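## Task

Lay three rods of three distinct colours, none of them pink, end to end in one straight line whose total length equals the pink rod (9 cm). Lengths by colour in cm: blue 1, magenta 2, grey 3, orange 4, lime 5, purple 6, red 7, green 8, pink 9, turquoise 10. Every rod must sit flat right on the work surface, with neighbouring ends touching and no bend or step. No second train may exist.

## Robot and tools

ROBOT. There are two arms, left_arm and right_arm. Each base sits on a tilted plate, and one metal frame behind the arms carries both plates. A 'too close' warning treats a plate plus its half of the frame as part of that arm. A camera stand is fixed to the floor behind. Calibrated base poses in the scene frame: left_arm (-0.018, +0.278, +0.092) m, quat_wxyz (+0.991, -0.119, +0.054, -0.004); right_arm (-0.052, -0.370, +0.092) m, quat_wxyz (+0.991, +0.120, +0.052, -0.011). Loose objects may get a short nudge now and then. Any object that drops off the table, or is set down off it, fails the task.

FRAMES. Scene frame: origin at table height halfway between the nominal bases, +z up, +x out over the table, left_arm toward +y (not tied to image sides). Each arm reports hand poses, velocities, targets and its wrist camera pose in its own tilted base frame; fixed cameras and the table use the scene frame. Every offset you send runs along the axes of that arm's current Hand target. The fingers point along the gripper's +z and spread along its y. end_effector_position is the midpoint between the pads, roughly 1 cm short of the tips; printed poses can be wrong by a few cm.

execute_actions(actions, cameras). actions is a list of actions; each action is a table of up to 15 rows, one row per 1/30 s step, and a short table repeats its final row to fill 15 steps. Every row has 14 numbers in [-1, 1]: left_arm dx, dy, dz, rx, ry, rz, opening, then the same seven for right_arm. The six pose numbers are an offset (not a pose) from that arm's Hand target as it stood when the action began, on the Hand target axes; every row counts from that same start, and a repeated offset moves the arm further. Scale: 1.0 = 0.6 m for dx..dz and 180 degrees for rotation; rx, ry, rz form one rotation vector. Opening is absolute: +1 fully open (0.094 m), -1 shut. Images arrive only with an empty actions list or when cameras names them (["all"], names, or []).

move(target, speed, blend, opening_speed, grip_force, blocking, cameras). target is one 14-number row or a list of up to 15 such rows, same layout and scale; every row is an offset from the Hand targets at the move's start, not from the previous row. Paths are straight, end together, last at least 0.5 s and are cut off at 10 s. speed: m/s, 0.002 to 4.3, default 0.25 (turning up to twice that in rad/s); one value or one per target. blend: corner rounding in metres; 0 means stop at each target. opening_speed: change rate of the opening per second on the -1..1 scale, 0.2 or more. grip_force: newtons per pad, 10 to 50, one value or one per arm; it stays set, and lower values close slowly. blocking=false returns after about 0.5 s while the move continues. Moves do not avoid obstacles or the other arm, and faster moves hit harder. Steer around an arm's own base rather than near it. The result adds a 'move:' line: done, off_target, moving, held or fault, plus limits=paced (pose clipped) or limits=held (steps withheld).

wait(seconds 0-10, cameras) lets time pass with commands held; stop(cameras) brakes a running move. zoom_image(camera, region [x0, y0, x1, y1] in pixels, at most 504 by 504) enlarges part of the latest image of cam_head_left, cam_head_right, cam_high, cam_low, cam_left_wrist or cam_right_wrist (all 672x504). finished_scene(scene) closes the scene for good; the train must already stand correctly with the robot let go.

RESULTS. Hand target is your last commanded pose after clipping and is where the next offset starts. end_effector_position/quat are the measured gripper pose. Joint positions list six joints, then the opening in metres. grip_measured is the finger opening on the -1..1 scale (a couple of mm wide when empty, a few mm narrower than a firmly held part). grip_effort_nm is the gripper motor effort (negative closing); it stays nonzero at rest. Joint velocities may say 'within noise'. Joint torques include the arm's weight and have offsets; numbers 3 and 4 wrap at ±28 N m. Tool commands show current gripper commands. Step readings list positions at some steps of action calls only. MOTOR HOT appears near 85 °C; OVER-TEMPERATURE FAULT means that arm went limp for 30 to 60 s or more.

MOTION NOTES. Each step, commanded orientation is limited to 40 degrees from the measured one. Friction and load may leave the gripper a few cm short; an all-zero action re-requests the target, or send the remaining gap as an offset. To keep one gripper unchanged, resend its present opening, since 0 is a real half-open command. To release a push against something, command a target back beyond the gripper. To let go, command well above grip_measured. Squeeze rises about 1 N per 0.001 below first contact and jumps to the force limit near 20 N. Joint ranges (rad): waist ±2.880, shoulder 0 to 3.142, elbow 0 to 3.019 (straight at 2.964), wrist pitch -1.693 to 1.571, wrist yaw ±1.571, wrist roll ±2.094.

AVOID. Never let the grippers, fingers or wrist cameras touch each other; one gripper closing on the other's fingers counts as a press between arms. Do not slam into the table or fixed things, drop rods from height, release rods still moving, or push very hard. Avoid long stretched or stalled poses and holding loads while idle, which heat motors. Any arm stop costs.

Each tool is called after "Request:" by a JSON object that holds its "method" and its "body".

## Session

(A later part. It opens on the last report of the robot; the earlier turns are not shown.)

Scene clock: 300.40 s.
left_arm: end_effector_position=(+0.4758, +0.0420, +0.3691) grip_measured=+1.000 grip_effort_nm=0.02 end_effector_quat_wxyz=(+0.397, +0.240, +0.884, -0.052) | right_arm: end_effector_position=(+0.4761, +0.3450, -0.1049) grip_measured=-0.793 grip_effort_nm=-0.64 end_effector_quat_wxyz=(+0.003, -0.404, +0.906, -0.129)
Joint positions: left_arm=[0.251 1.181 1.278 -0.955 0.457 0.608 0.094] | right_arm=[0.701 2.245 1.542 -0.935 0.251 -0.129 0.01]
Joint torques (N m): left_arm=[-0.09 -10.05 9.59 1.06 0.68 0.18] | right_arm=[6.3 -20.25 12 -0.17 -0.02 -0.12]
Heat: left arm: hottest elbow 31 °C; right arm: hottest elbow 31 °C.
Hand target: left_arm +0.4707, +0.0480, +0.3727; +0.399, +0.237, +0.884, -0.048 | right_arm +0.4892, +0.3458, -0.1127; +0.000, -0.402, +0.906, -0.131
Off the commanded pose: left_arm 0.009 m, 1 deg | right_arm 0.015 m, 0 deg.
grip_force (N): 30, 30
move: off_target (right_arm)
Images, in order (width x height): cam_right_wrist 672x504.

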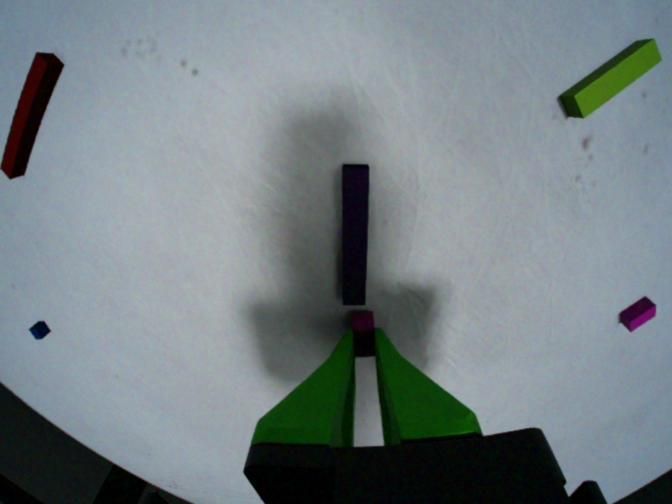

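Request:
{"method": "move", "body": {"target": [0,0,0,0,0,0,1,0.0067,0.0167,0.0133,0,0,0,-0.87], "cameras": ["cam_right_wrist"], "speed": 0.05}}

Scene clock: 317.87 s.
left_arm: end_effector_position=(+0.4758, +0.0420, +0.3691) grip_measured=+1.000 grip_effort_nm=0.02 end_effector_quat_wxyz=(+0.397, +0.240, +0.884, -0.052) | right_arm: end_effector_position=(+0.4758, +0.3447, -0.1060) grip_measured=-0.793 grip_effort_nm=-0.64 end_effector_quat_wxyz=(+0.002, -0.404, +0.905, -0.130)
Joint positions: left_arm=[0.251 1.181 1.278 -0.955 0.457 0.608 0.094] | right_arm=[0.701 2.247 1.542 -0.935 0.251 -0.129 0.01]
Joint torques (N m): left_arm=[0.15 -9.88 9.54 0.83 0.64 0.13] | right_arm=[7.36 -19.72 9.89 0.84 -0.04 0.01]
Heat: left arm: hottest elbow 32 °C; right arm: hottest elbow 32 °C.
Hand target: left_arm +0.4707, +0.0480, +0.3727; +0.399, +0.237, +0.884, -0.048 | right_arm +0.4800, +0.3474, -0.1225; +0.000, -0.402, +0.906, -0.131
Off the commanded pose: left_arm 0.009 m, 1 deg | right_arm 0.017 m, 0 deg.
grip_force (N): 30, 30
move: off_target (right_arm)
Images, in order (width x height): cam_right_wrist 672x504.

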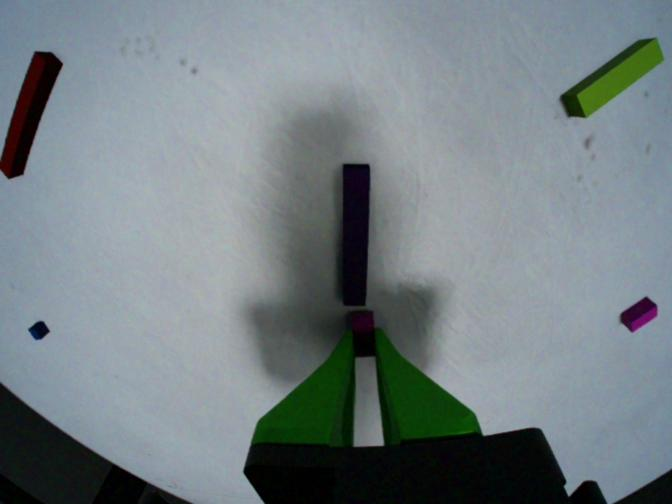

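Request:
{"method": "move", "body": {"target": [0,0,0,0,0,0,1,0.0033,0.01,0.005,0,0,0,-0.87], "cameras": ["cam_right_wrist"], "speed": 0.05}}

Scene clock: 321.07 s.
left_arm: end_effector_position=(+0.4758, +0.0420, +0.3691) grip_measured=+1.000 grip_effort_nm=0.02 end_effector_quat_wxyz=(+0.397, +0.240, +0.884, -0.052) | right_arm: end_effector_position=(+0.4768, +0.3456, -0.1066) grip_measured=-0.793 grip_effort_nm=-0.64 end_effector_quat_wxyz=(+0.005, -0.404, +0.906, -0.129)
Joint positions: left_arm=[0.251 1.181 1.278 -0.955 0.457 0.608 0.094] | right_arm=[0.701 2.248 1.542 -0.929 0.251 -0.129 0.01]
Joint torques (N m): left_arm=[0.44 -9.47 9.57 0.91 0.65 0.18] | right_arm=[7.94 -20.19 8.87 0.98 -0.05 0.09]
Heat: left arm: hottest elbow 32 °C; right arm: hottest elbow 32 °C.
Hand target: left_arm +0.4707, +0.0480, +0.3727; +0.399, +0.237, +0.884, -0.048 | right_arm +0.4747, +0.3491, -0.1264; +0.000, -0.402, +0.906, -0.131
Off the commanded pose: left_arm 0.009 m, 1 deg | right_arm 0.020 m, 1 deg.
grip_force (N): 30, 30
move: off_target (right_arm)
Images, in order (width x height): cam_right_wrist 672x504.

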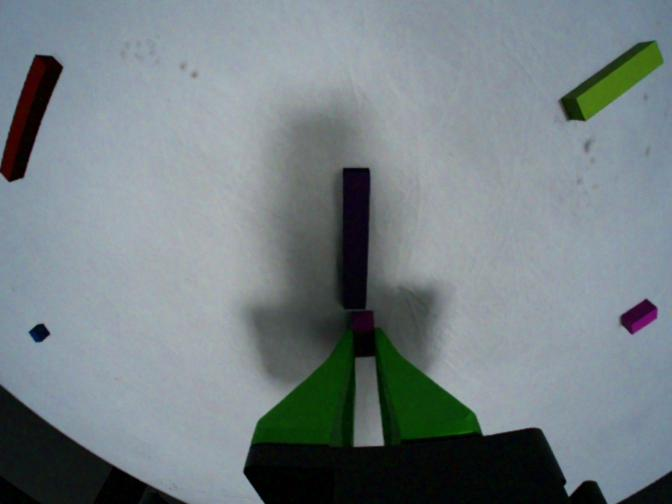

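Request:
{"method": "move", "body": {"target": [0,0,0,0,0,0,1,0.0067,0.01,0.0067,0,0,0,-0.87], "cameras": ["cam_right_wrist"], "speed": 0.05}}

Scene clock: 328.57 s.
left_arm: end_effector_position=(+0.4758, +0.0420, +0.3691) grip_measured=+1.000 grip_effort_nm=0.02 end_effector_quat_wxyz=(+0.397, +0.240, +0.884, -0.052) | right_arm: end_effector_position=(+0.4797, +0.3480, -0.1070) grip_measured=-0.793 grip_effort_nm=-0.64 end_effector_quat_wxyz=(+0.013, -0.401, +0.907, -0.127)
Joint positions: left_arm=[0.251 1.181 1.278 -0.955 0.457 0.608 0.094] | right_arm=[0.701 2.248 1.542 -0.913 0.251 -0.126 0.01]
Joint torques (N m): left_arm=[0.26 -9.29 9.55 0.95 0.71 0.15] | right_arm=[8.64 -20.13 7.05 0.99 -0.07 0.11]
Heat: left arm: hottest elbow 32 °C; right arm: hottest elbow 32 °C.
Hand target: left_arm +0.4707, +0.0480, +0.3727; +0.399, +0.237, +0.884, -0.048 | right_arm +0.4679, +0.3491, -0.1314; +0.000, -0.402, +0.906, -0.131
Off the commanded pose: left_arm 0.009 m, 1 deg | right_arm 0.027 m, 1 deg.
grip_force (N): 30, 30
move: off_target (right_arm)
Images, in order (width x height): cam_right_wrist 672x504.

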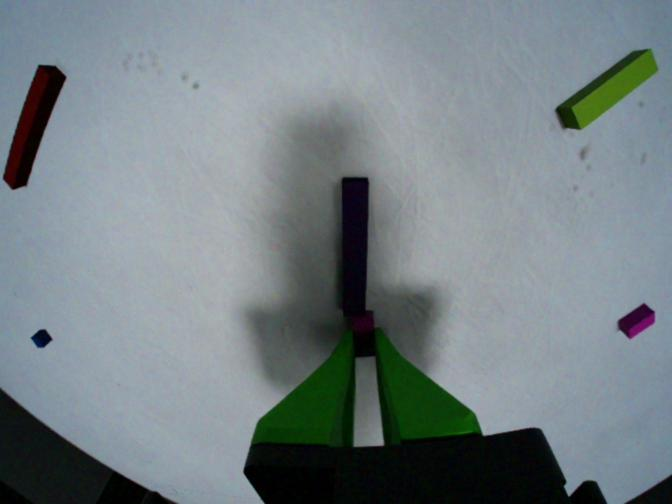

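Request:
{"method": "move", "body": {"target": [0,0,0,0,0,0,1,0.0468,0.0153,-0.1067,0,0,0,-0.87], "cameras": ["cam_right_wrist"], "speed": 0.15}}

Scene clock: 350.03 s.
left_arm: end_effector_position=(+0.4758, +0.0420, +0.3691) grip_measured=+1.000 grip_effort_nm=0.02 end_effector_quat_wxyz=(+0.397, +0.240, +0.884, -0.052) | right_arm: end_effector_position=(+0.4446, +0.3489, -0.0681) grip_measured=-0.793 grip_effort_nm=-0.64 end_effector_quat_wxyz=(+0.007, -0.404, +0.906, -0.129)
Joint positions: left_arm=[0.251 1.181 1.278 -0.955 0.457 0.608 0.094] | right_arm=[0.743 2.138 1.461 -0.963 0.25 -0.087 0.01]
Joint torques (N m): left_arm=[-0.32 -9.88 9.63 1.05 0.68 0.15] | right_arm=[7.88 -22.65 7.27 -0.16 -0.13 0.11]
Heat: left arm: hottest elbow 32 °C; right arm: hottest elbow 31 °C.
Hand target: left_arm +0.4707, +0.0480, +0.3727; +0.399, +0.237, +0.884, -0.048 | right_arm +0.4354, +0.3497, -0.0688; +0.000, -0.402, +0.906, -0.131
Off the commanded pose: left_arm 0.009 m, 1 deg | right_arm 0.009 m, 1 deg.
grip_force (N): 30, 30
move: done
Images, in order (width x height): cam_right_wrist 672x504.

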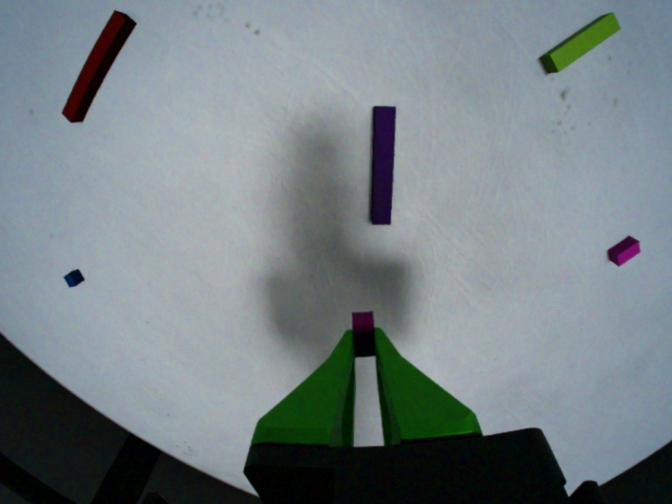

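Request:
{"method": "move", "body": {"target": [0,0,0,0,0,0,1,-0.0533,-0.05,0.0933,0,0,0,-0.87], "cameras": ["cam_right_wrist"], "speed": 0.08}}

Scene clock: 362.37 s.
left_arm: end_effector_position=(+0.4758, +0.0420, +0.3691) grip_measured=+1.000 grip_effort_nm=0.02 end_effector_quat_wxyz=(+0.397, +0.240, +0.884, -0.052) | right_arm: end_effector_position=(+0.4657, +0.3400, -0.1084) grip_measured=-0.793 grip_effort_nm=-0.64 end_effector_quat_wxyz=(-0.006, -0.404, +0.905, -0.132)
Joint positions: left_arm=[0.251 1.181 1.278 -0.955 0.457 0.608 0.094] | right_arm=[0.706 2.239 1.516 -0.936 0.251 -0.122 0.01]
Joint torques (N m): left_arm=[-0.26 -9.17 9.5 0.96 0.68 0.18] | right_arm=[5.6 -19.72 11.58 0.75 0.02 -0.22]
Heat: left arm: hottest elbow 32 °C; right arm: hottest shoulder 31 °C.
Hand target: left_arm +0.4707, +0.0480, +0.3727; +0.399, +0.237, +0.884, -0.048 | right_arm +0.4848, +0.3405, -0.1192; +0.000, -0.402, +0.906, -0.131
Off the commanded pose: left_arm 0.009 m, 1 deg | right_arm 0.022 m, 1 deg.
grip_force (N): 30, 30
move: off_target (right_arm)
Images, in order (width x height): cam_right_wrist 672x504.

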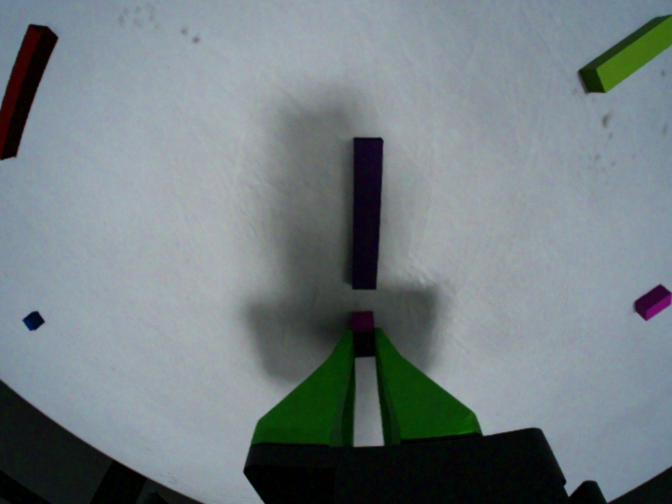

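Request:
{"method": "move", "body": {"target": [0,0,0,0,0,0,1,-0.0117,-0.0017,0.0025,0,0,0,-0.87], "cameras": ["cam_right_wrist"], "speed": 0.05}}

Scene clock: 368.10 s.
left_arm: end_effector_position=(+0.4758, +0.0420, +0.3691) grip_measured=+1.000 grip_effort_nm=0.02 end_effector_quat_wxyz=(+0.397, +0.240, +0.884, -0.052) | right_arm: end_effector_position=(+0.4724, +0.3457, -0.1103) grip_measured=-0.793 grip_effort_nm=-0.63 end_effector_quat_wxyz=(-0.001, -0.404, +0.905, -0.131)
Joint positions: left_arm=[0.251 1.181 1.278 -0.955 0.457 0.608 0.094] | right_arm=[0.706 2.254 1.542 -0.936 0.251 -0.123 0.01]
Joint torques (N m): left_arm=[-0.09 -9.82 9.55 0.85 0.68 0.18] | right_arm=[5.54 -19.9 11.89 0.38 0.02 -0.22]
Heat: left arm: hottest elbow 32 °C; right arm: hottest elbow 31 °C.
Hand target: left_arm +0.4707, +0.0480, +0.3727; +0.399, +0.237, +0.884, -0.048 | right_arm +0.4904, +0.3445, -0.1212; +0.000, -0.402, +0.906, -0.131
Off the commanded pose: left_arm 0.009 m, 1 deg | right_arm 0.021 m, 0 deg.
grip_force (N): 30, 30
move: off_target (right_arm)
Images, in order (width x height): cam_right_wrist 672x504.

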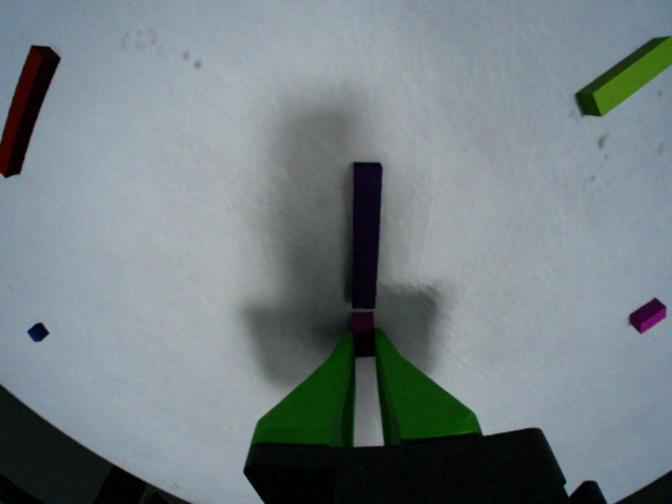

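Request:
{"method": "move", "body": {"target": [0,0,0,0,0,0,1,-0.0075,-0.0015,0.0012,0,0,0,-0.87], "cameras": ["cam_right_wrist"], "speed": 0.03}}

Request:
{"method": "zoom_image", "body": {"camera": "cam_right_wrist", "region": [300, 280, 430, 378]}}

Scene clock: 372.50 s.
left_arm: end_effector_position=(+0.4758, +0.0420, +0.3691) grip_measured=+1.000 grip_effort_nm=0.02 end_effector_quat_wxyz=(+0.397, +0.240, +0.884, -0.052) | right_arm: end_effector_position=(+0.4775, +0.3500, -0.1107) grip_measured=-0.793 grip_effort_nm=-0.64 end_effector_quat_wxyz=(+0.003, -0.404, +0.906, -0.130)
Joint positions: left_arm=[0.251 1.181 1.278 -0.955 0.457 0.608 0.094] | right_arm=[0.706 2.264 1.56 -0.936 0.251 -0.124 0.01]
Joint torques (N m): left_arm=[0.26 -9.35 9.51 0.9 0.7 0.17] | right_arm=[5.6 -20.07 12.03 0.17 0.01 -0.2]
Heat: left arm: hottest elbow 32 °C; right arm: hottest elbow 31 °C.
Hand target: left_arm +0.4707, +0.0480, +0.3727; +0.399, +0.237, +0.884, -0.048 | right_arm +0.4942, +0.3471, -0.1221; +0.000, -0.402, +0.906, -0.131
Off the commanded pose: left_arm 0.009 m, 1 deg | right_arm 0.020 m, 0 deg.
grip_force (N): 30, 30
move: off_target (right_arm)
Images, in order (width x height): cam_right_wrist 672x504.

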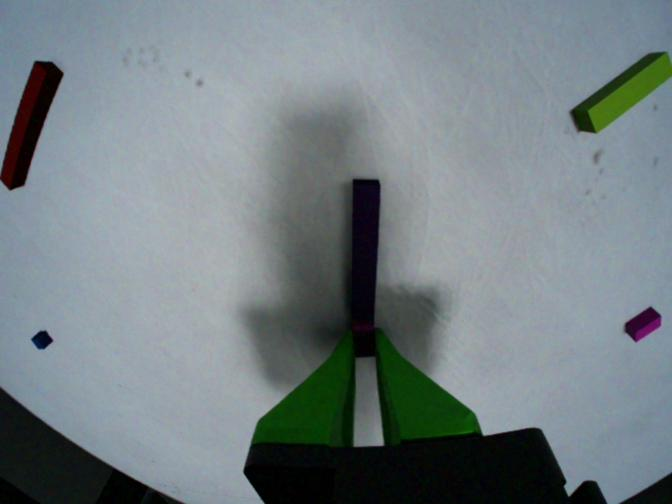

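Scaled by 3.877 from the camera's 672x504 image, which has a finer 960x720 frame.

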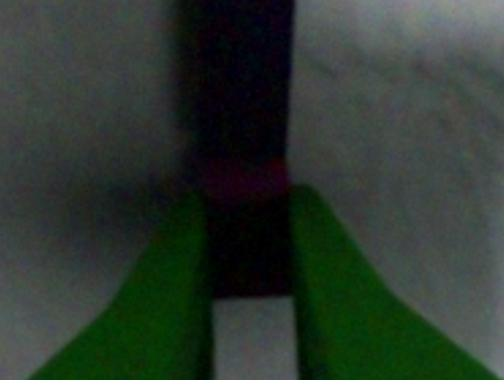

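Request:
{"method": "wait", "body": {"seconds": 0.1, "cameras": ["cam_low","cam_head_left","cam_high"]}}

Request:
{"method": "zoom_image", "body": {"camera": "cam_low", "region": [290, 220, 390, 295]}}

Scene clock: 378.83 s.
left_arm: end_effector_position=(+0.4758, +0.0420, +0.3691) grip_measured=+1.000 grip_effort_nm=0.02 end_effector_quat_wxyz=(+0.397, +0.240, +0.884, -0.052) | right_arm: end_effector_position=(+0.4775, +0.3500, -0.1107) grip_measured=-0.793 grip_effort_nm=-0.64 end_effector_quat_wxyz=(+0.003, -0.404, +0.906, -0.130)
Joint positions: left_arm=[0.251 1.181 1.278 -0.955 0.457 0.608 0.094] | right_arm=[0.706 2.264 1.56 -0.936 0.251 -0.124 0.01]
Joint torques (N m): left_arm=[-0.56 -9.17 9.54 0.87 0.68 0.17] | right_arm=[5.54 -20.19 12.03 0.1 0 -0.22]
Heat: left arm: hottest elbow 32 °C; right arm: hottest elbow 31 °C.
Hand target: left_arm +0.4707, +0.0480, +0.3727; +0.399, +0.237, +0.884, -0.048 | right_arm +0.4942, +0.3471, -0.1221; +0.000, -0.402, +0.906, -0.131
Tool commands: left_gripper/opening=+1.0 right_gripper/opening=-0.87
Off the commanded pose: left_arm 0.009 m, 1 deg | right_arm 0.020 m, 0 deg.
grip_force (N): 30, 30
wait: 0.10 s; at rest from the start
Images, in order (width x height): cam_head_left 672x504, cam_high 672x504, cam_low 672x504.

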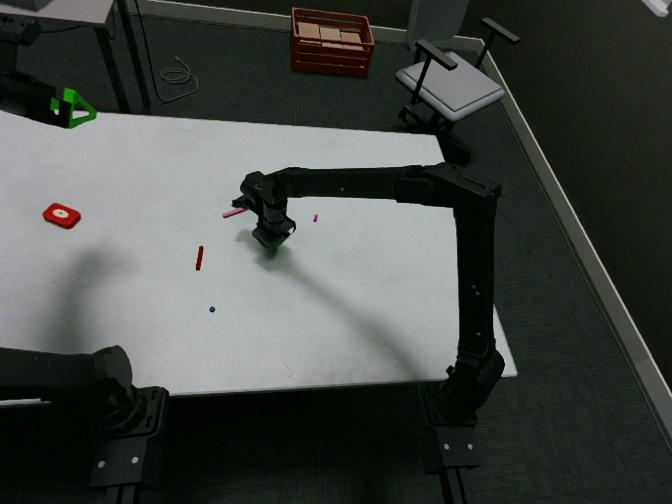

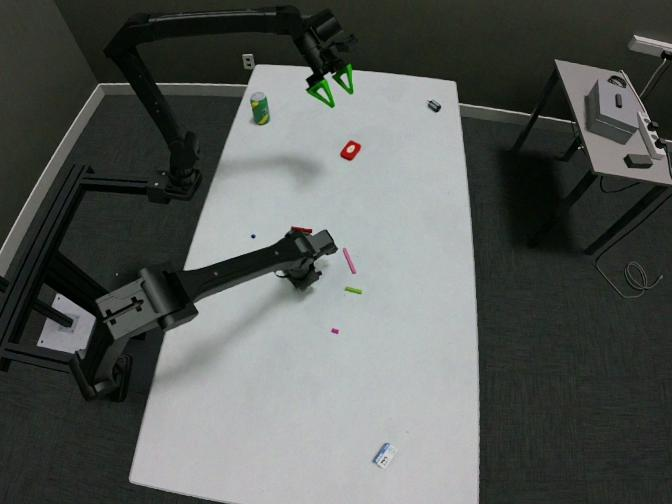

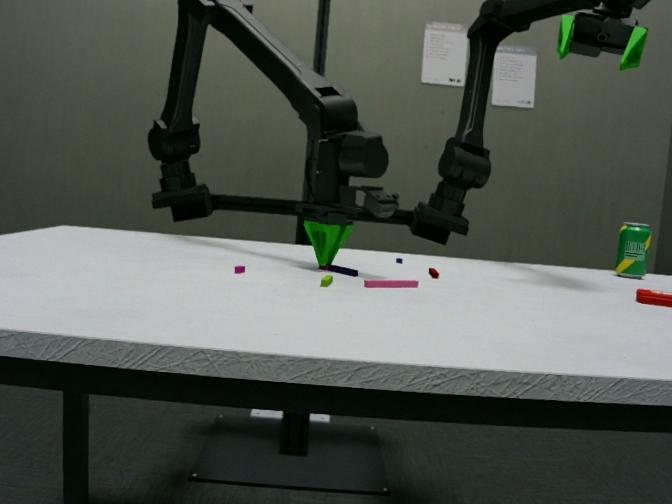

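Scaled by 5.040.

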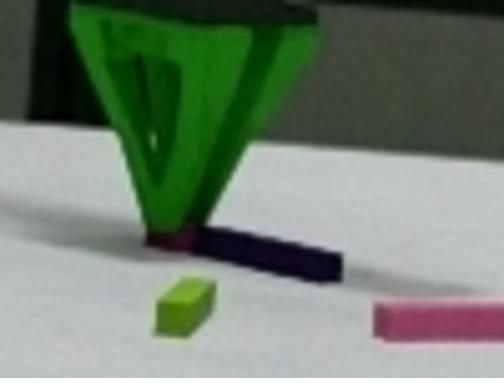

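Request:
{"method": "wait", "body": {"seconds": 0.1, "cameras": ["cam_right_wrist","cam_low"]}}

Request:
{"method": "zoom_image", "body": {"camera": "cam_right_wrist", "region": [330, 295, 400, 365]}}

Request:
{"method": "zoom_image", "body": {"camera": "cam_low", "region": [305, 250, 365, 290]}}

Scene clock: 399.77 s.
left_arm: end_effector_position=(+0.4758, +0.0420, +0.3691) grip_measured=+1.000 grip_effort_nm=0.02 end_effector_quat_wxyz=(+0.397, +0.240, +0.884, -0.052) | right_arm: end_effector_position=(+0.4775, +0.3500, -0.1107) grip_measured=-0.793 grip_effort_nm=-0.64 end_effector_quat_wxyz=(+0.003, -0.404, +0.906, -0.130)
Joint positions: left_arm=[0.251 1.181 1.278 -0.955 0.457 0.608 0.094] | right_arm=[0.706 2.264 1.56 -0.936 0.251 -0.124 0.01]
Joint torques (N m): left_arm=[-0.26 -9.64 9.46 0.87 0.7 0.17] | right_arm=[5.6 -20.07 12.01 0.09 0.01 -0.23]
Heat: left arm: hottest elbow 32 °C; right arm: hottest elbow 31 °C.
Hand target: left_arm +0.4707, +0.0480, +0.3727; +0.399, +0.237, +0.884, -0.048 | right_arm +0.4942, +0.3471, -0.1221; +0.000, -0.402, +0.906, -0.131
Tool commands: left_gripper/opening=+1.0 right_gripper/opening=-0.87
Off the commanded pose: left_arm 0.009 m, 1 deg | right_arm 0.020 m, 0 deg.
grip_force (N): 30, 30
wait: 0.10 s; at rest from the start
Images, in order (width x height): cam_low 672x504, cam_right_wrist 672x504.

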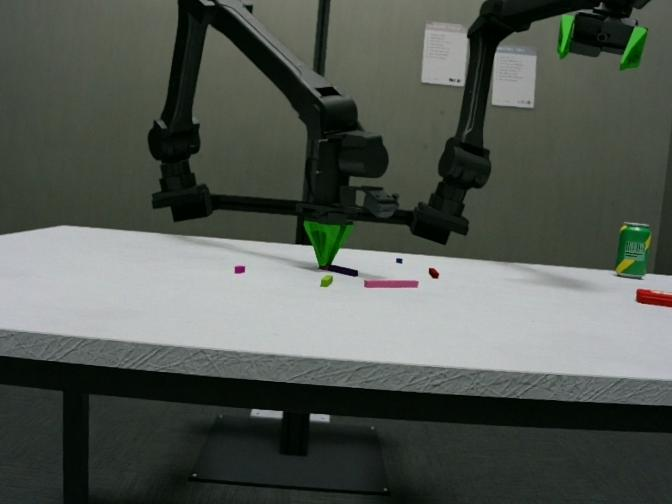

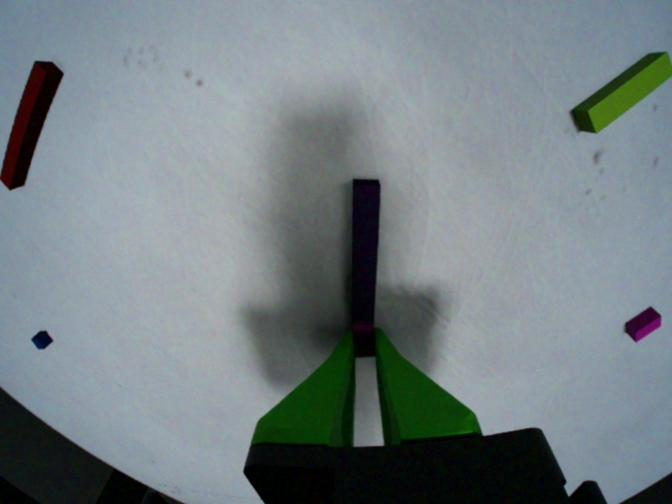

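Scaled by 7.200 from the camera's 672x504 image, which has a finer 960x720 frame.

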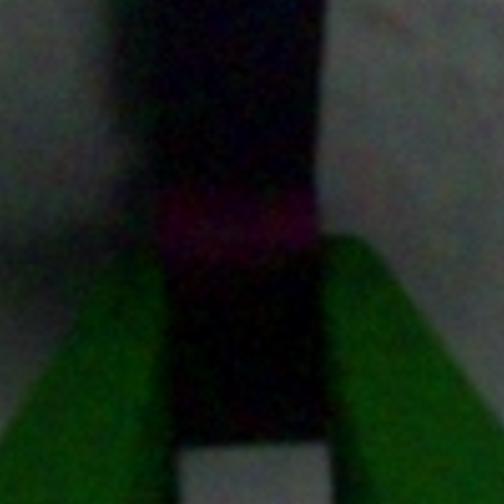

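Scaled by 8.400.

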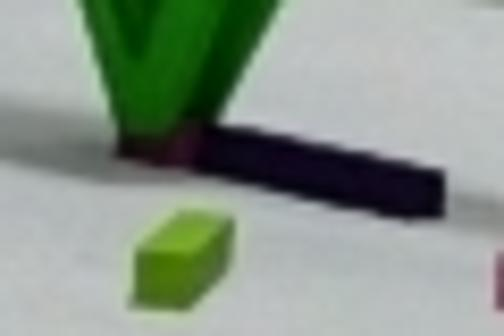

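Request:
{"method": "move", "body": {"target": [0,0,0,0,0,0,1,-0.005,0,0.0008,0,0,0,-0.87], "cameras": ["cam_right_wrist"], "speed": 0.03}}

Request:
{"method": "zoom_image", "body": {"camera": "cam_right_wrist", "region": [320, 160, 420, 365]}}

Scene clock: 420.20 s.
left_arm: end_effector_position=(+0.4758, +0.0420, +0.3691) grip_measured=+1.000 grip_effort_nm=0.02 end_effector_quat_wxyz=(+0.397, +0.240, +0.884, -0.052) | right_arm: end_effector_position=(+0.4809, +0.3530, -0.1108) grip_measured=-0.793 grip_effort_nm=-0.64 end_effector_quat_wxyz=(+0.006, -0.403, +0.906, -0.129)
Joint positions: left_arm=[0.251 1.181 1.278 -0.955 0.457 0.608 0.094] | right_arm=[0.706 2.27 1.572 -0.936 0.251 -0.124 0.01]
Joint torques (N m): left_arm=[-0.09 -9.05 9.63 1.05 0.76 0.13] | right_arm=[5.66 -20.25 12.1 -0.09 -0.01 -0.21]
Heat: left arm: hottest elbow 32 °C; right arm: hottest elbow 31 °C.
Hand target: left_arm +0.4707, +0.0480, +0.3727; +0.399, +0.237, +0.884, -0.048 | right_arm +0.4963, +0.3492, -0.1228; +0.000, -0.402, +0.906, -0.131
Off the commanded pose: left_arm 0.009 m, 1 deg | right_arm 0.020 m, 1 deg.
grip_force (N): 30, 30
move: off_target (right_arm)
Images, in order (width x height): cam_right_wrist 672x504.

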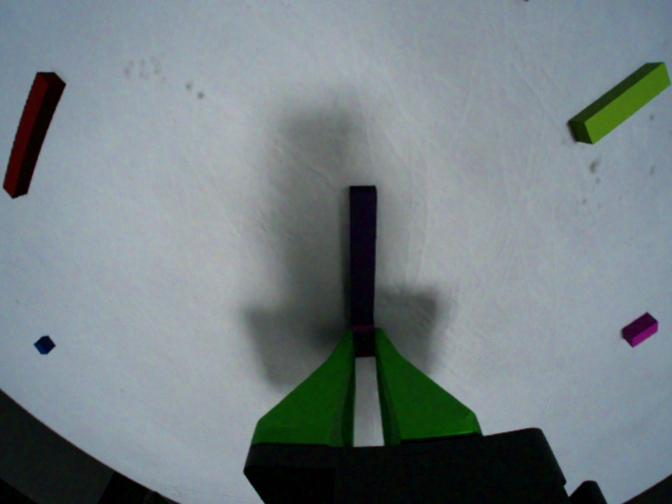

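Scaled by 2.459 from the camera's 672x504 image, which has a finer 960x720 frame.

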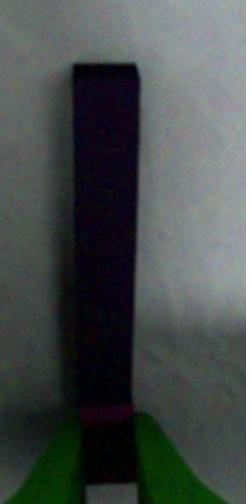

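Request:
{"method": "move", "body": {"target": [0,0,0,0,0,0,1,0,0,0,0,0,0,-0.2], "cameras": ["cam_right_wrist"], "opening_speed": 1.0}}

Request:
{"method": "zoom_image", "body": {"camera": "cam_right_wrist", "region": [310, 170, 430, 380]}}

Scene clock: 425.77 s.
left_arm: end_effector_position=(+0.4758, +0.0420, +0.3691) grip_measured=+1.000 grip_effort_nm=0.02 end_effector_quat_wxyz=(+0.397, +0.240, +0.884, -0.052) | right_arm: end_effector_position=(+0.4803, +0.3524, -0.1128) grip_measured=-0.202 grip_effort_nm=0.11 end_effector_quat_wxyz=(+0.004, -0.404, +0.906, -0.129)
Joint positions: left_arm=[0.251 1.181 1.278 -0.955 0.457 0.608 0.094] | right_arm=[0.706 2.273 1.572 -0.936 0.251 -0.124 0.038]
Joint torques (N m): left_arm=[-0.56 -9.11 9.55 0.92 0.66 0.16] | right_arm=[5.71 -20.42 12.05 -0.08 0.03 -0.21]
Heat: left arm: hottest elbow 32 °C; right arm: hottest elbow 31 °C.
Hand target: left_arm +0.4707, +0.0480, +0.3727; +0.399, +0.237, +0.884, -0.048 | right_arm +0.4963, +0.3492, -0.1227; +0.000, -0.402, +0.906, -0.131
Off the commanded pose: left_arm 0.009 m, 1 deg | right_arm 0.019 m, 1 deg.
grip_force (N): 30, 30
move: off_target (right_arm)
Images, in order (width x height): cam_right_wrist 672x504.

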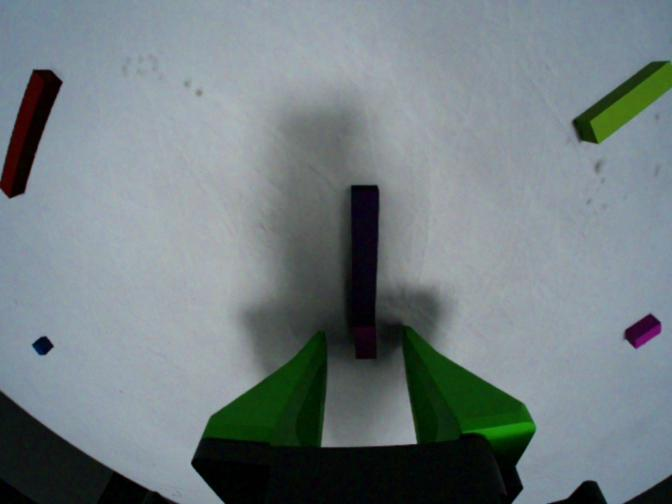

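Scaled by 2.400 from the camera's 672x504 image, which has a finer 960x720 frame.

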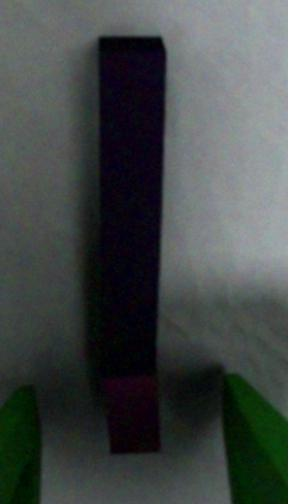

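Request:
{"method": "move", "body": {"target": [[0,0,0,0,0,0,1,0,0,-0.1,0,0,0,-0.2],[0,0,0,0,0,0,1,0.0497,0.3985,-0.135,0,0,0,-0.2]], "cameras": ["cam_right_wrist"], "blend": 0.02}}

Request:
{"method": "zoom_image", "body": {"camera": "cam_right_wrist", "region": [270, 150, 450, 300]}}

Scene clock: 453.83 s.
left_arm: end_effector_position=(+0.4758, +0.0420, +0.3691) grip_measured=+1.000 grip_effort_nm=0.02 end_effector_quat_wxyz=(+0.397, +0.240, +0.884, -0.052) | right_arm: end_effector_position=(+0.2891, +0.5015, -0.0838) grip_measured=-0.202 grip_effort_nm=0.11 end_effector_quat_wxyz=(+0.010, -0.413, +0.902, -0.124)
Joint positions: left_arm=[0.251 1.181 1.278 -0.955 0.457 0.608 0.094] | right_arm=[1.11 2.23 1.583 -1.066 0.205 0.266 0.038]
Joint torques (N m): left_arm=[-0.26 -9.88 9.5 0.91 0.69 0.12] | right_arm=[5.42 -19.6 11.19 -0.18 -0.11 0.13]
Heat: left arm: hottest elbow 32 °C; right arm: hottest elbow 33 °C.
Hand target: left_arm +0.4707, +0.0480, +0.3727; +0.399, +0.237, +0.884, -0.048 | right_arm +0.2935, +0.5002, -0.0983; +0.000, -0.402, +0.906, -0.131
Off the commanded pose: left_arm 0.009 m, 1 deg | right_arm 0.015 m, 2 deg.
grip_force (N): 30, 30
move: off_target (right_arm)
Images, in order (width x height): cam_right_wrist 672x504.

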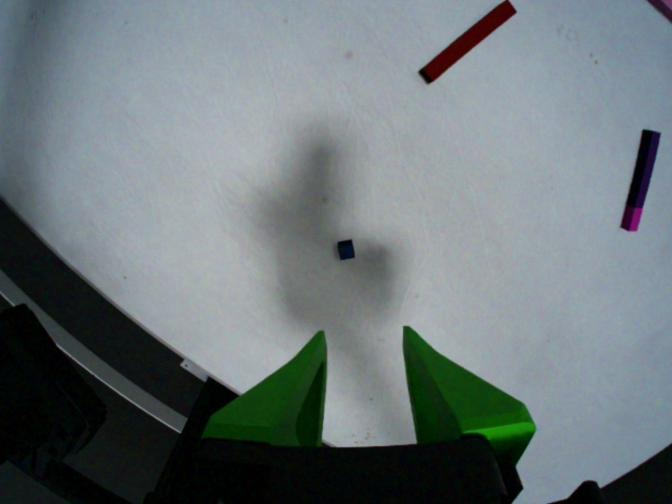

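Scaled by 2.800 from the camera's 672x504 image, which has a finer 960x720 frame.

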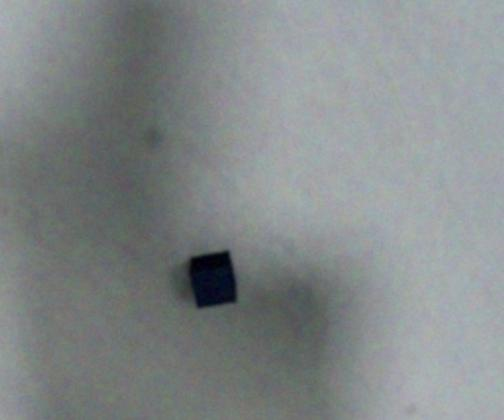

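Request:
{"method": "move", "body": {"target": [0,0,0,0,0,0,1,-0.0117,0.0133,0.107,0,0,-0.047,-0.2], "cameras": ["cam_right_wrist"], "speed": 0.12}}

Request:
{"method": "zoom_image", "body": {"camera": "cam_right_wrist", "region": [290, 220, 440, 345]}}

Scene clock: 469.83 s.
left_arm: end_effector_position=(+0.4758, +0.0420, +0.3691) grip_measured=+1.000 grip_effort_nm=0.02 end_effector_quat_wxyz=(+0.397, +0.240, +0.884, -0.052) | right_arm: end_effector_position=(+0.2845, +0.4924, -0.1531) grip_measured=-0.202 grip_effort_nm=0.11 end_effector_quat_wxyz=(-0.013, -0.469, +0.873, -0.135)
Joint positions: left_arm=[0.251 1.181 1.278 -0.955 0.457 0.608 0.094] | right_arm=[1.11 2.35 1.583 -0.984 0.205 0.142 0.038]
Joint torques (N m): left_arm=[0.09 -9.52 9.54 0.95 0.68 0.18] | right_arm=[4.31 -21.71 10.7 0.8 -0.05 -0.24]
Heat: left arm: hottest elbow 33 °C; right arm: hottest elbow 32 °C.
Hand target: left_arm +0.4707, +0.0480, +0.3727; +0.399, +0.237, +0.884, -0.048 | right_arm +0.2993, +0.4953, -0.1628; -0.010, -0.468, +0.874, -0.131
Off the commanded pose: left_arm 0.009 m, 1 deg | right_arm 0.018 m, 1 deg.
grip_force (N): 30, 30
move: off_target (right_arm)
Images, in order (width x height): cam_right_wrist 672x504.

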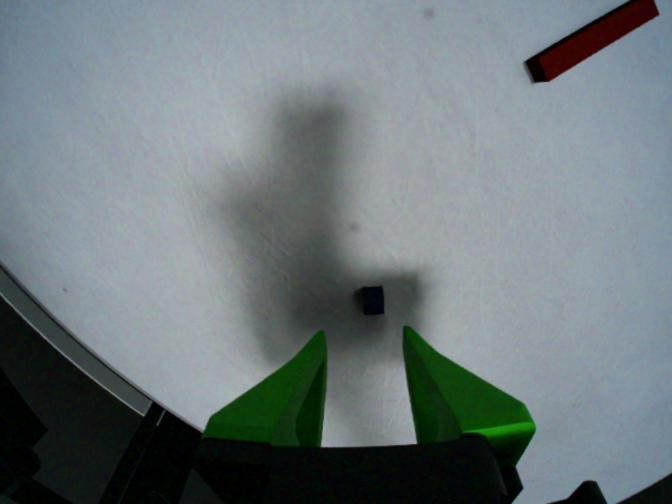

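Scaled by 3.360 from the camera's 672x504 image, which has a finer 960x720 frame.

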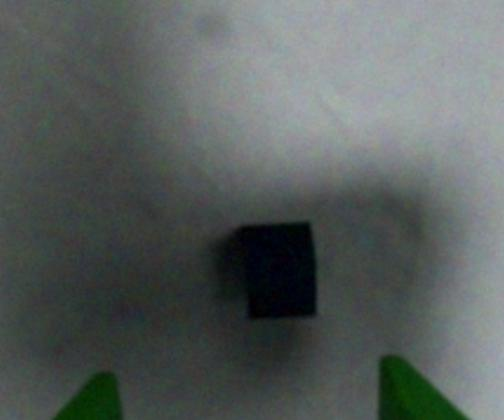

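Request:
{"method": "move", "body": {"target": [0,0,0,0,0,0,1,-0.0133,0,0.0233,0,0,0,-0.2], "cameras": ["cam_right_wrist"], "speed": 0.1}}

Scene clock: 478.50 s.
left_arm: end_effector_position=(+0.4758, +0.0420, +0.3691) grip_measured=+1.000 grip_effort_nm=0.02 end_effector_quat_wxyz=(+0.397, +0.240, +0.884, -0.052) | right_arm: end_effector_position=(+0.2868, +0.4886, -0.1682) grip_measured=-0.202 grip_effort_nm=0.11 end_effector_quat_wxyz=(-0.018, -0.470, +0.872, -0.138)
Joint positions: left_arm=[0.251 1.181 1.278 -0.955 0.457 0.608 0.094] | right_arm=[1.103 2.38 1.59 -0.972 0.205 0.135 0.038]
Joint torques (N m): left_arm=[0.5 -9.41 9.52 1.01 0.69 0.16] | right_arm=[4.54 -21.48 12.23 0.83 -0.01 -0.21]
Heat: left arm: hottest elbow 33 °C; right arm: hottest elbow 32 °C.
Hand target: left_arm +0.4707, +0.0480, +0.3727; +0.399, +0.237, +0.884, -0.048 | right_arm +0.3052, +0.4984, -0.1776; -0.010, -0.467, +0.874, -0.131
Off the commanded pose: left_arm 0.009 m, 1 deg | right_arm 0.023 m, 1 deg.
grip_force (N): 30, 30
move: off_target (right_arm)
Images, in order (width x height): cam_right_wrist 672x504.

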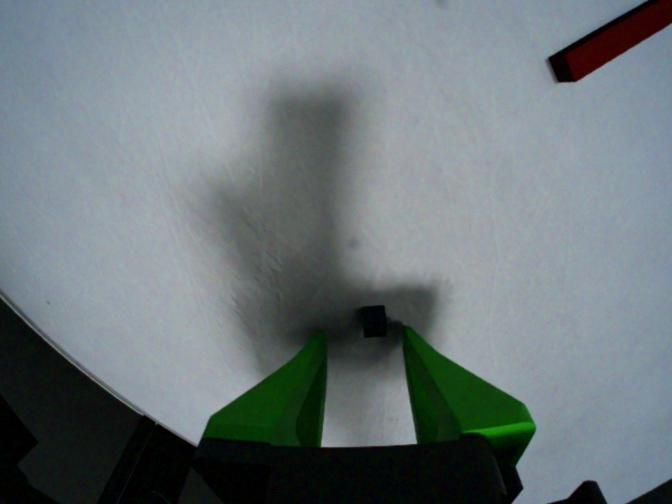

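Request:
{"method": "move", "body": {"target": [0,0,0,0,0,0,1,-0.01,-0.005,0,0,0,0,-0.2], "cameras": ["cam_right_wrist"], "speed": 0.1}}

Scene clock: 486.07 s.
left_arm: end_effector_position=(+0.4758, +0.0420, +0.3691) grip_measured=+1.000 grip_effort_nm=0.02 end_effector_quat_wxyz=(+0.397, +0.240, +0.884, -0.052) | right_arm: end_effector_position=(+0.2945, +0.4972, -0.1652) grip_measured=-0.202 grip_effort_nm=0.11 end_effector_quat_wxyz=(-0.010, -0.469, +0.873, -0.132)
Joint positions: left_arm=[0.251 1.181 1.278 -0.955 0.457 0.608 0.094] | right_arm=[1.098 2.384 1.616 -0.972 0.205 0.129 0.038]
Joint torques (N m): left_arm=[0.44 -10.29 9.59 1.11 0.71 0.21] | right_arm=[4.78 -20.95 12.19 0.4 0.03 -0.22]
Heat: left arm: hottest elbow 33 °C; right arm: hottest elbow 33 °C.
Hand target: left_arm +0.4707, +0.0480, +0.3727; +0.399, +0.237, +0.884, -0.048 | right_arm +0.3109, +0.5019, -0.1777; -0.010, -0.468, +0.874, -0.131
Off the commanded pose: left_arm 0.009 m, 1 deg | right_arm 0.021 m, 0 deg.
grip_force (N): 30, 30
move: off_target (right_arm)
Images, in order (width x height): cam_right_wrist 672x504.

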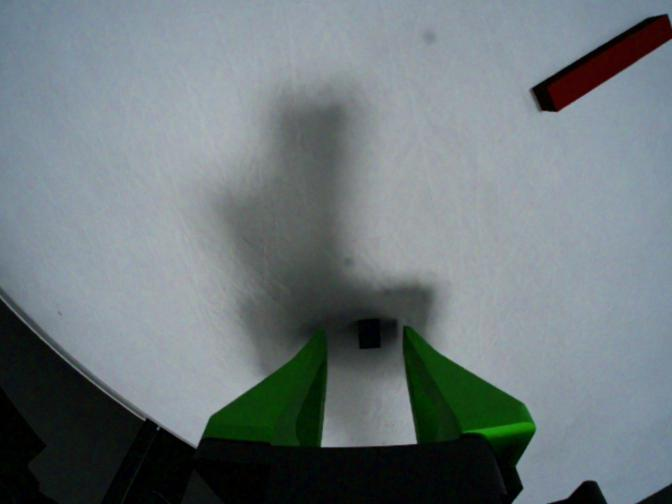

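Request:
{"method": "move", "body": {"target": [0,0,0,0,0,0,1,0,0,0,0,0,0,-0.87], "cameras": ["cam_right_wrist"], "grip_force": 30}}

Request:
{"method": "zoom_image", "body": {"camera": "cam_right_wrist", "region": [310, 290, 420, 380]}}

Scene clock: 492.27 s.
left_arm: end_effector_position=(+0.4758, +0.0420, +0.3691) grip_measured=+1.000 grip_effort_nm=0.02 end_effector_quat_wxyz=(+0.397, +0.240, +0.884, -0.052) | right_arm: end_effector_position=(+0.2945, +0.4972, -0.1652) grip_measured=-0.794 grip_effort_nm=-0.60 end_effector_quat_wxyz=(-0.010, -0.469, +0.873, -0.132)
Joint positions: left_arm=[0.251 1.181 1.278 -0.955 0.457 0.608 0.094] | right_arm=[1.098 2.384 1.616 -0.972 0.205 0.129 0.01]
Joint torques (N m): left_arm=[-0.15 -9.35 9.57 0.98 0.69 0.15] | right_arm=[4.54 -20.89 12.27 0.36 0.01 -0.21]
Heat: left arm: hottest elbow 33 °C; right arm: hottest elbow 33 °C.
Hand target: left_arm +0.4707, +0.0480, +0.3727; +0.399, +0.237, +0.884, -0.048 | right_arm +0.3110, +0.5019, -0.1776; -0.010, -0.468, +0.874, -0.131
Off the commanded pose: left_arm 0.009 m, 1 deg | right_arm 0.021 m, 0 deg.
grip_force (N): 30, 30
move: off_target (right_arm)
Images, in order (width x height): cam_right_wrist 672x504.

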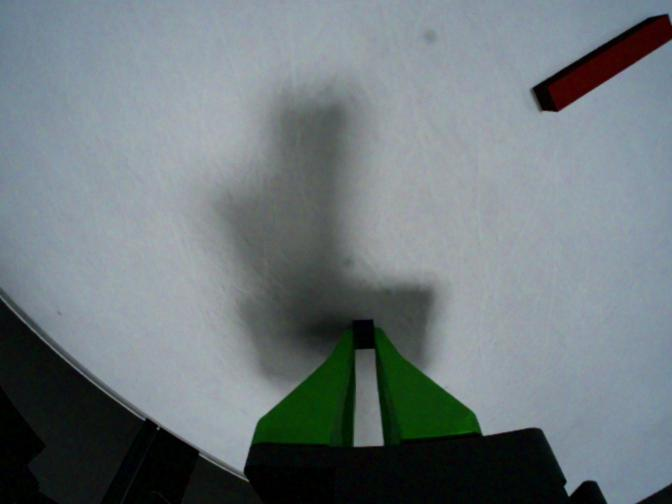

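Scaled by 4.582 from the camera's 672x504 image, which has a finer 960x720 frame.

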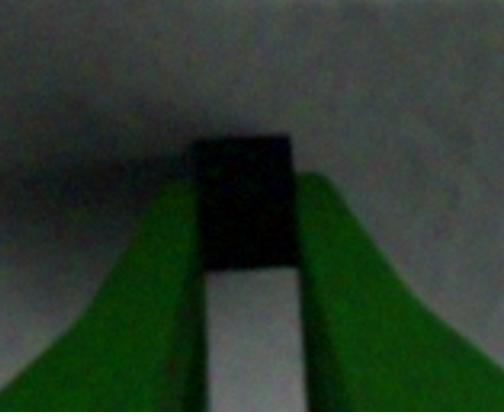

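Request:
{"method": "move", "body": {"target": [[0,0,0,0,0,0,1,0,0,-0.133,0,0,0,-0.87],[0,0,0,0,0,0,1,0.136,-0.37,-0.1227,0,0,0.043,-0.87],[0,0,0,0,0,0,1,0.103,-0.3792,-0.056,0,0,0.043,-0.87]], "cameras": ["cam_right_wrist"], "blend": 0.02, "speed": 0.2}}

Request:
{"method": "zoom_image", "body": {"camera": "cam_right_wrist", "region": [290, 60, 460, 360]}}

Scene clock: 520.83 s.
left_arm: end_effector_position=(+0.4758, +0.0420, +0.3691) grip_measured=+1.000 grip_effort_nm=0.02 end_effector_quat_wxyz=(+0.397, +0.240, +0.884, -0.052) | right_arm: end_effector_position=(+0.4459, +0.3343, -0.0804) grip_measured=-0.795 grip_effort_nm=-0.64 end_effector_quat_wxyz=(-0.008, -0.404, +0.905, -0.133)
Joint positions: left_arm=[0.251 1.181 1.278 -0.955 0.457 0.608 0.094] | right_arm=[0.721 2.157 1.453 -0.963 0.249 -0.107 0.01]
Joint torques (N m): left_arm=[-0.26 -9.58 9.57 1.05 0.71 0.21] | right_arm=[5.95 -19.49 10.73 0.88 0.03 -0.26]
Heat: left arm: hottest elbow 33 °C; right arm: hottest elbow 33 °C.
Hand target: left_arm +0.4707, +0.0480, +0.3727; +0.399, +0.237, +0.884, -0.048 | right_arm +0.4593, +0.3391, -0.0867; -0.001, -0.407, +0.904, -0.131
Off the commanded pose: left_arm 0.009 m, 1 deg | right_arm 0.016 m, 1 deg.
grip_force (N): 30, 30
move: off_target (right_arm)
Images, in order (width x height): cam_right_wrist 672x504.

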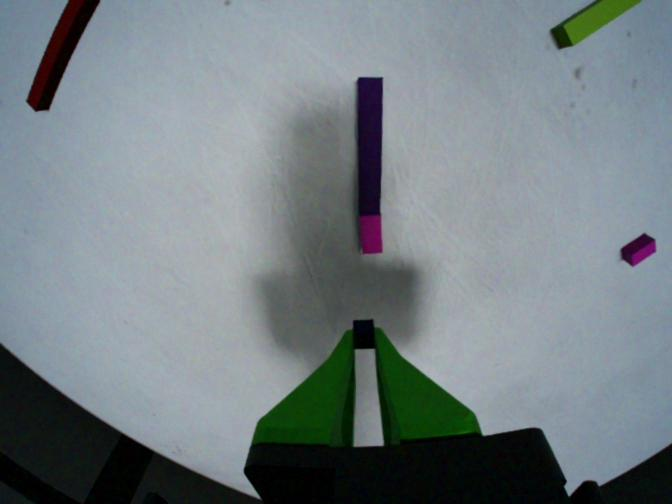

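Scaled by 1.680 from the camera's 672x504 image, which has a finer 960x720 frame.

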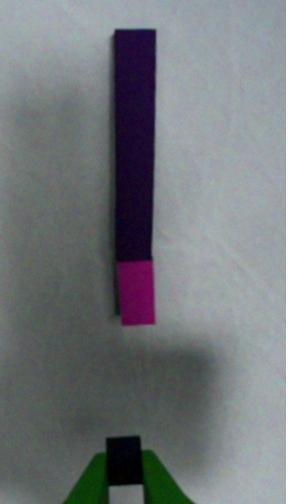

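Request:
{"method": "move", "body": {"target": [0,0,0,0,0,0,1,-0.035,-0.0167,0.0517,0,0,0.014,-0.87], "cameras": ["cam_right_wrist","cam_low"], "speed": 0.08}}

Request:
{"method": "zoom_image", "body": {"camera": "cam_right_wrist", "region": [290, 120, 440, 370]}}

Request:
{"method": "zoom_image", "body": {"camera": "cam_low", "region": [305, 250, 365, 290]}}

Scene clock: 549.27 s.
left_arm: end_effector_position=(+0.4758, +0.0420, +0.3691) grip_measured=+1.000 grip_effort_nm=0.02 end_effector_quat_wxyz=(+0.397, +0.240, +0.884, -0.052) | right_arm: end_effector_position=(+0.4628, +0.3406, -0.1085) grip_measured=-0.795 grip_effort_nm=-0.63 end_effector_quat_wxyz=(-0.007, -0.399, +0.907, -0.133)
Joint positions: left_arm=[0.251 1.181 1.278 -0.955 0.457 0.608 0.094] | right_arm=[0.71 2.238 1.514 -0.94 0.25 -0.108 0.01]
Joint torques (N m): left_arm=[0.26 -9 9.52 0.85 0.68 0.14] | right_arm=[5.3 -20.19 11.71 0.79 0.05 -0.03]
Heat: left arm: hottest elbow 33 °C; right arm: hottest elbow 32 °C.
Hand target: left_arm +0.4707, +0.0480, +0.3727; +0.399, +0.237, +0.884, -0.048 | right_arm +0.4839, +0.3408, -0.1166; +0.002, -0.388, +0.913, -0.131
Off the commanded pose: left_arm 0.009 m, 1 deg | right_arm 0.023 m, 2 deg.
grip_force (N): 30, 30
move: off_target (right_arm)
Images, in order (width x height): cam_low 672x504, cam_right_wrist 672x504.

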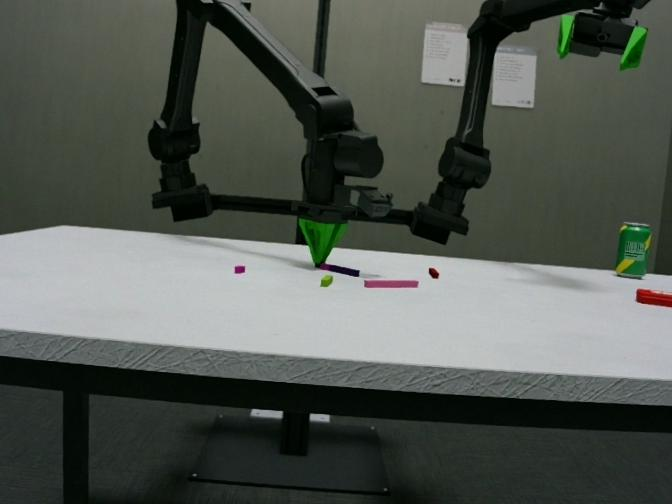

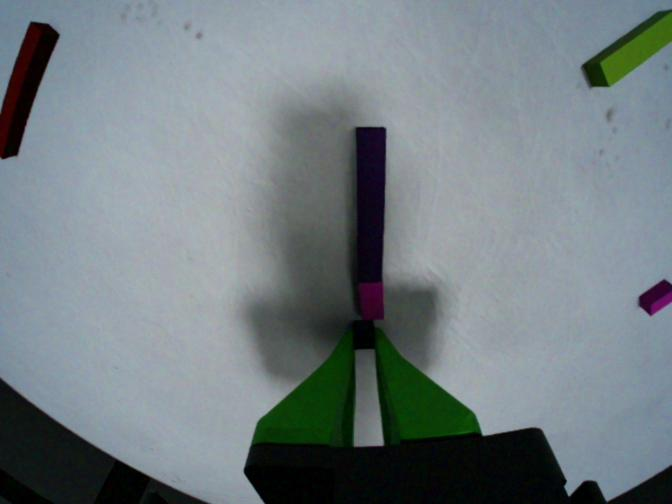

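Scaled by 2.016 from the camera's 672x504 image, which has a finer 960x720 frame.

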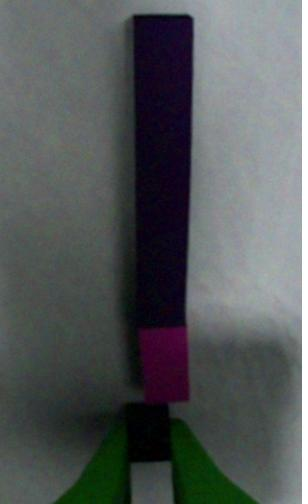

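Scaled by 8.400.

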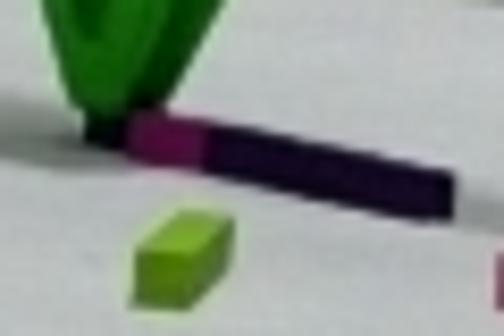

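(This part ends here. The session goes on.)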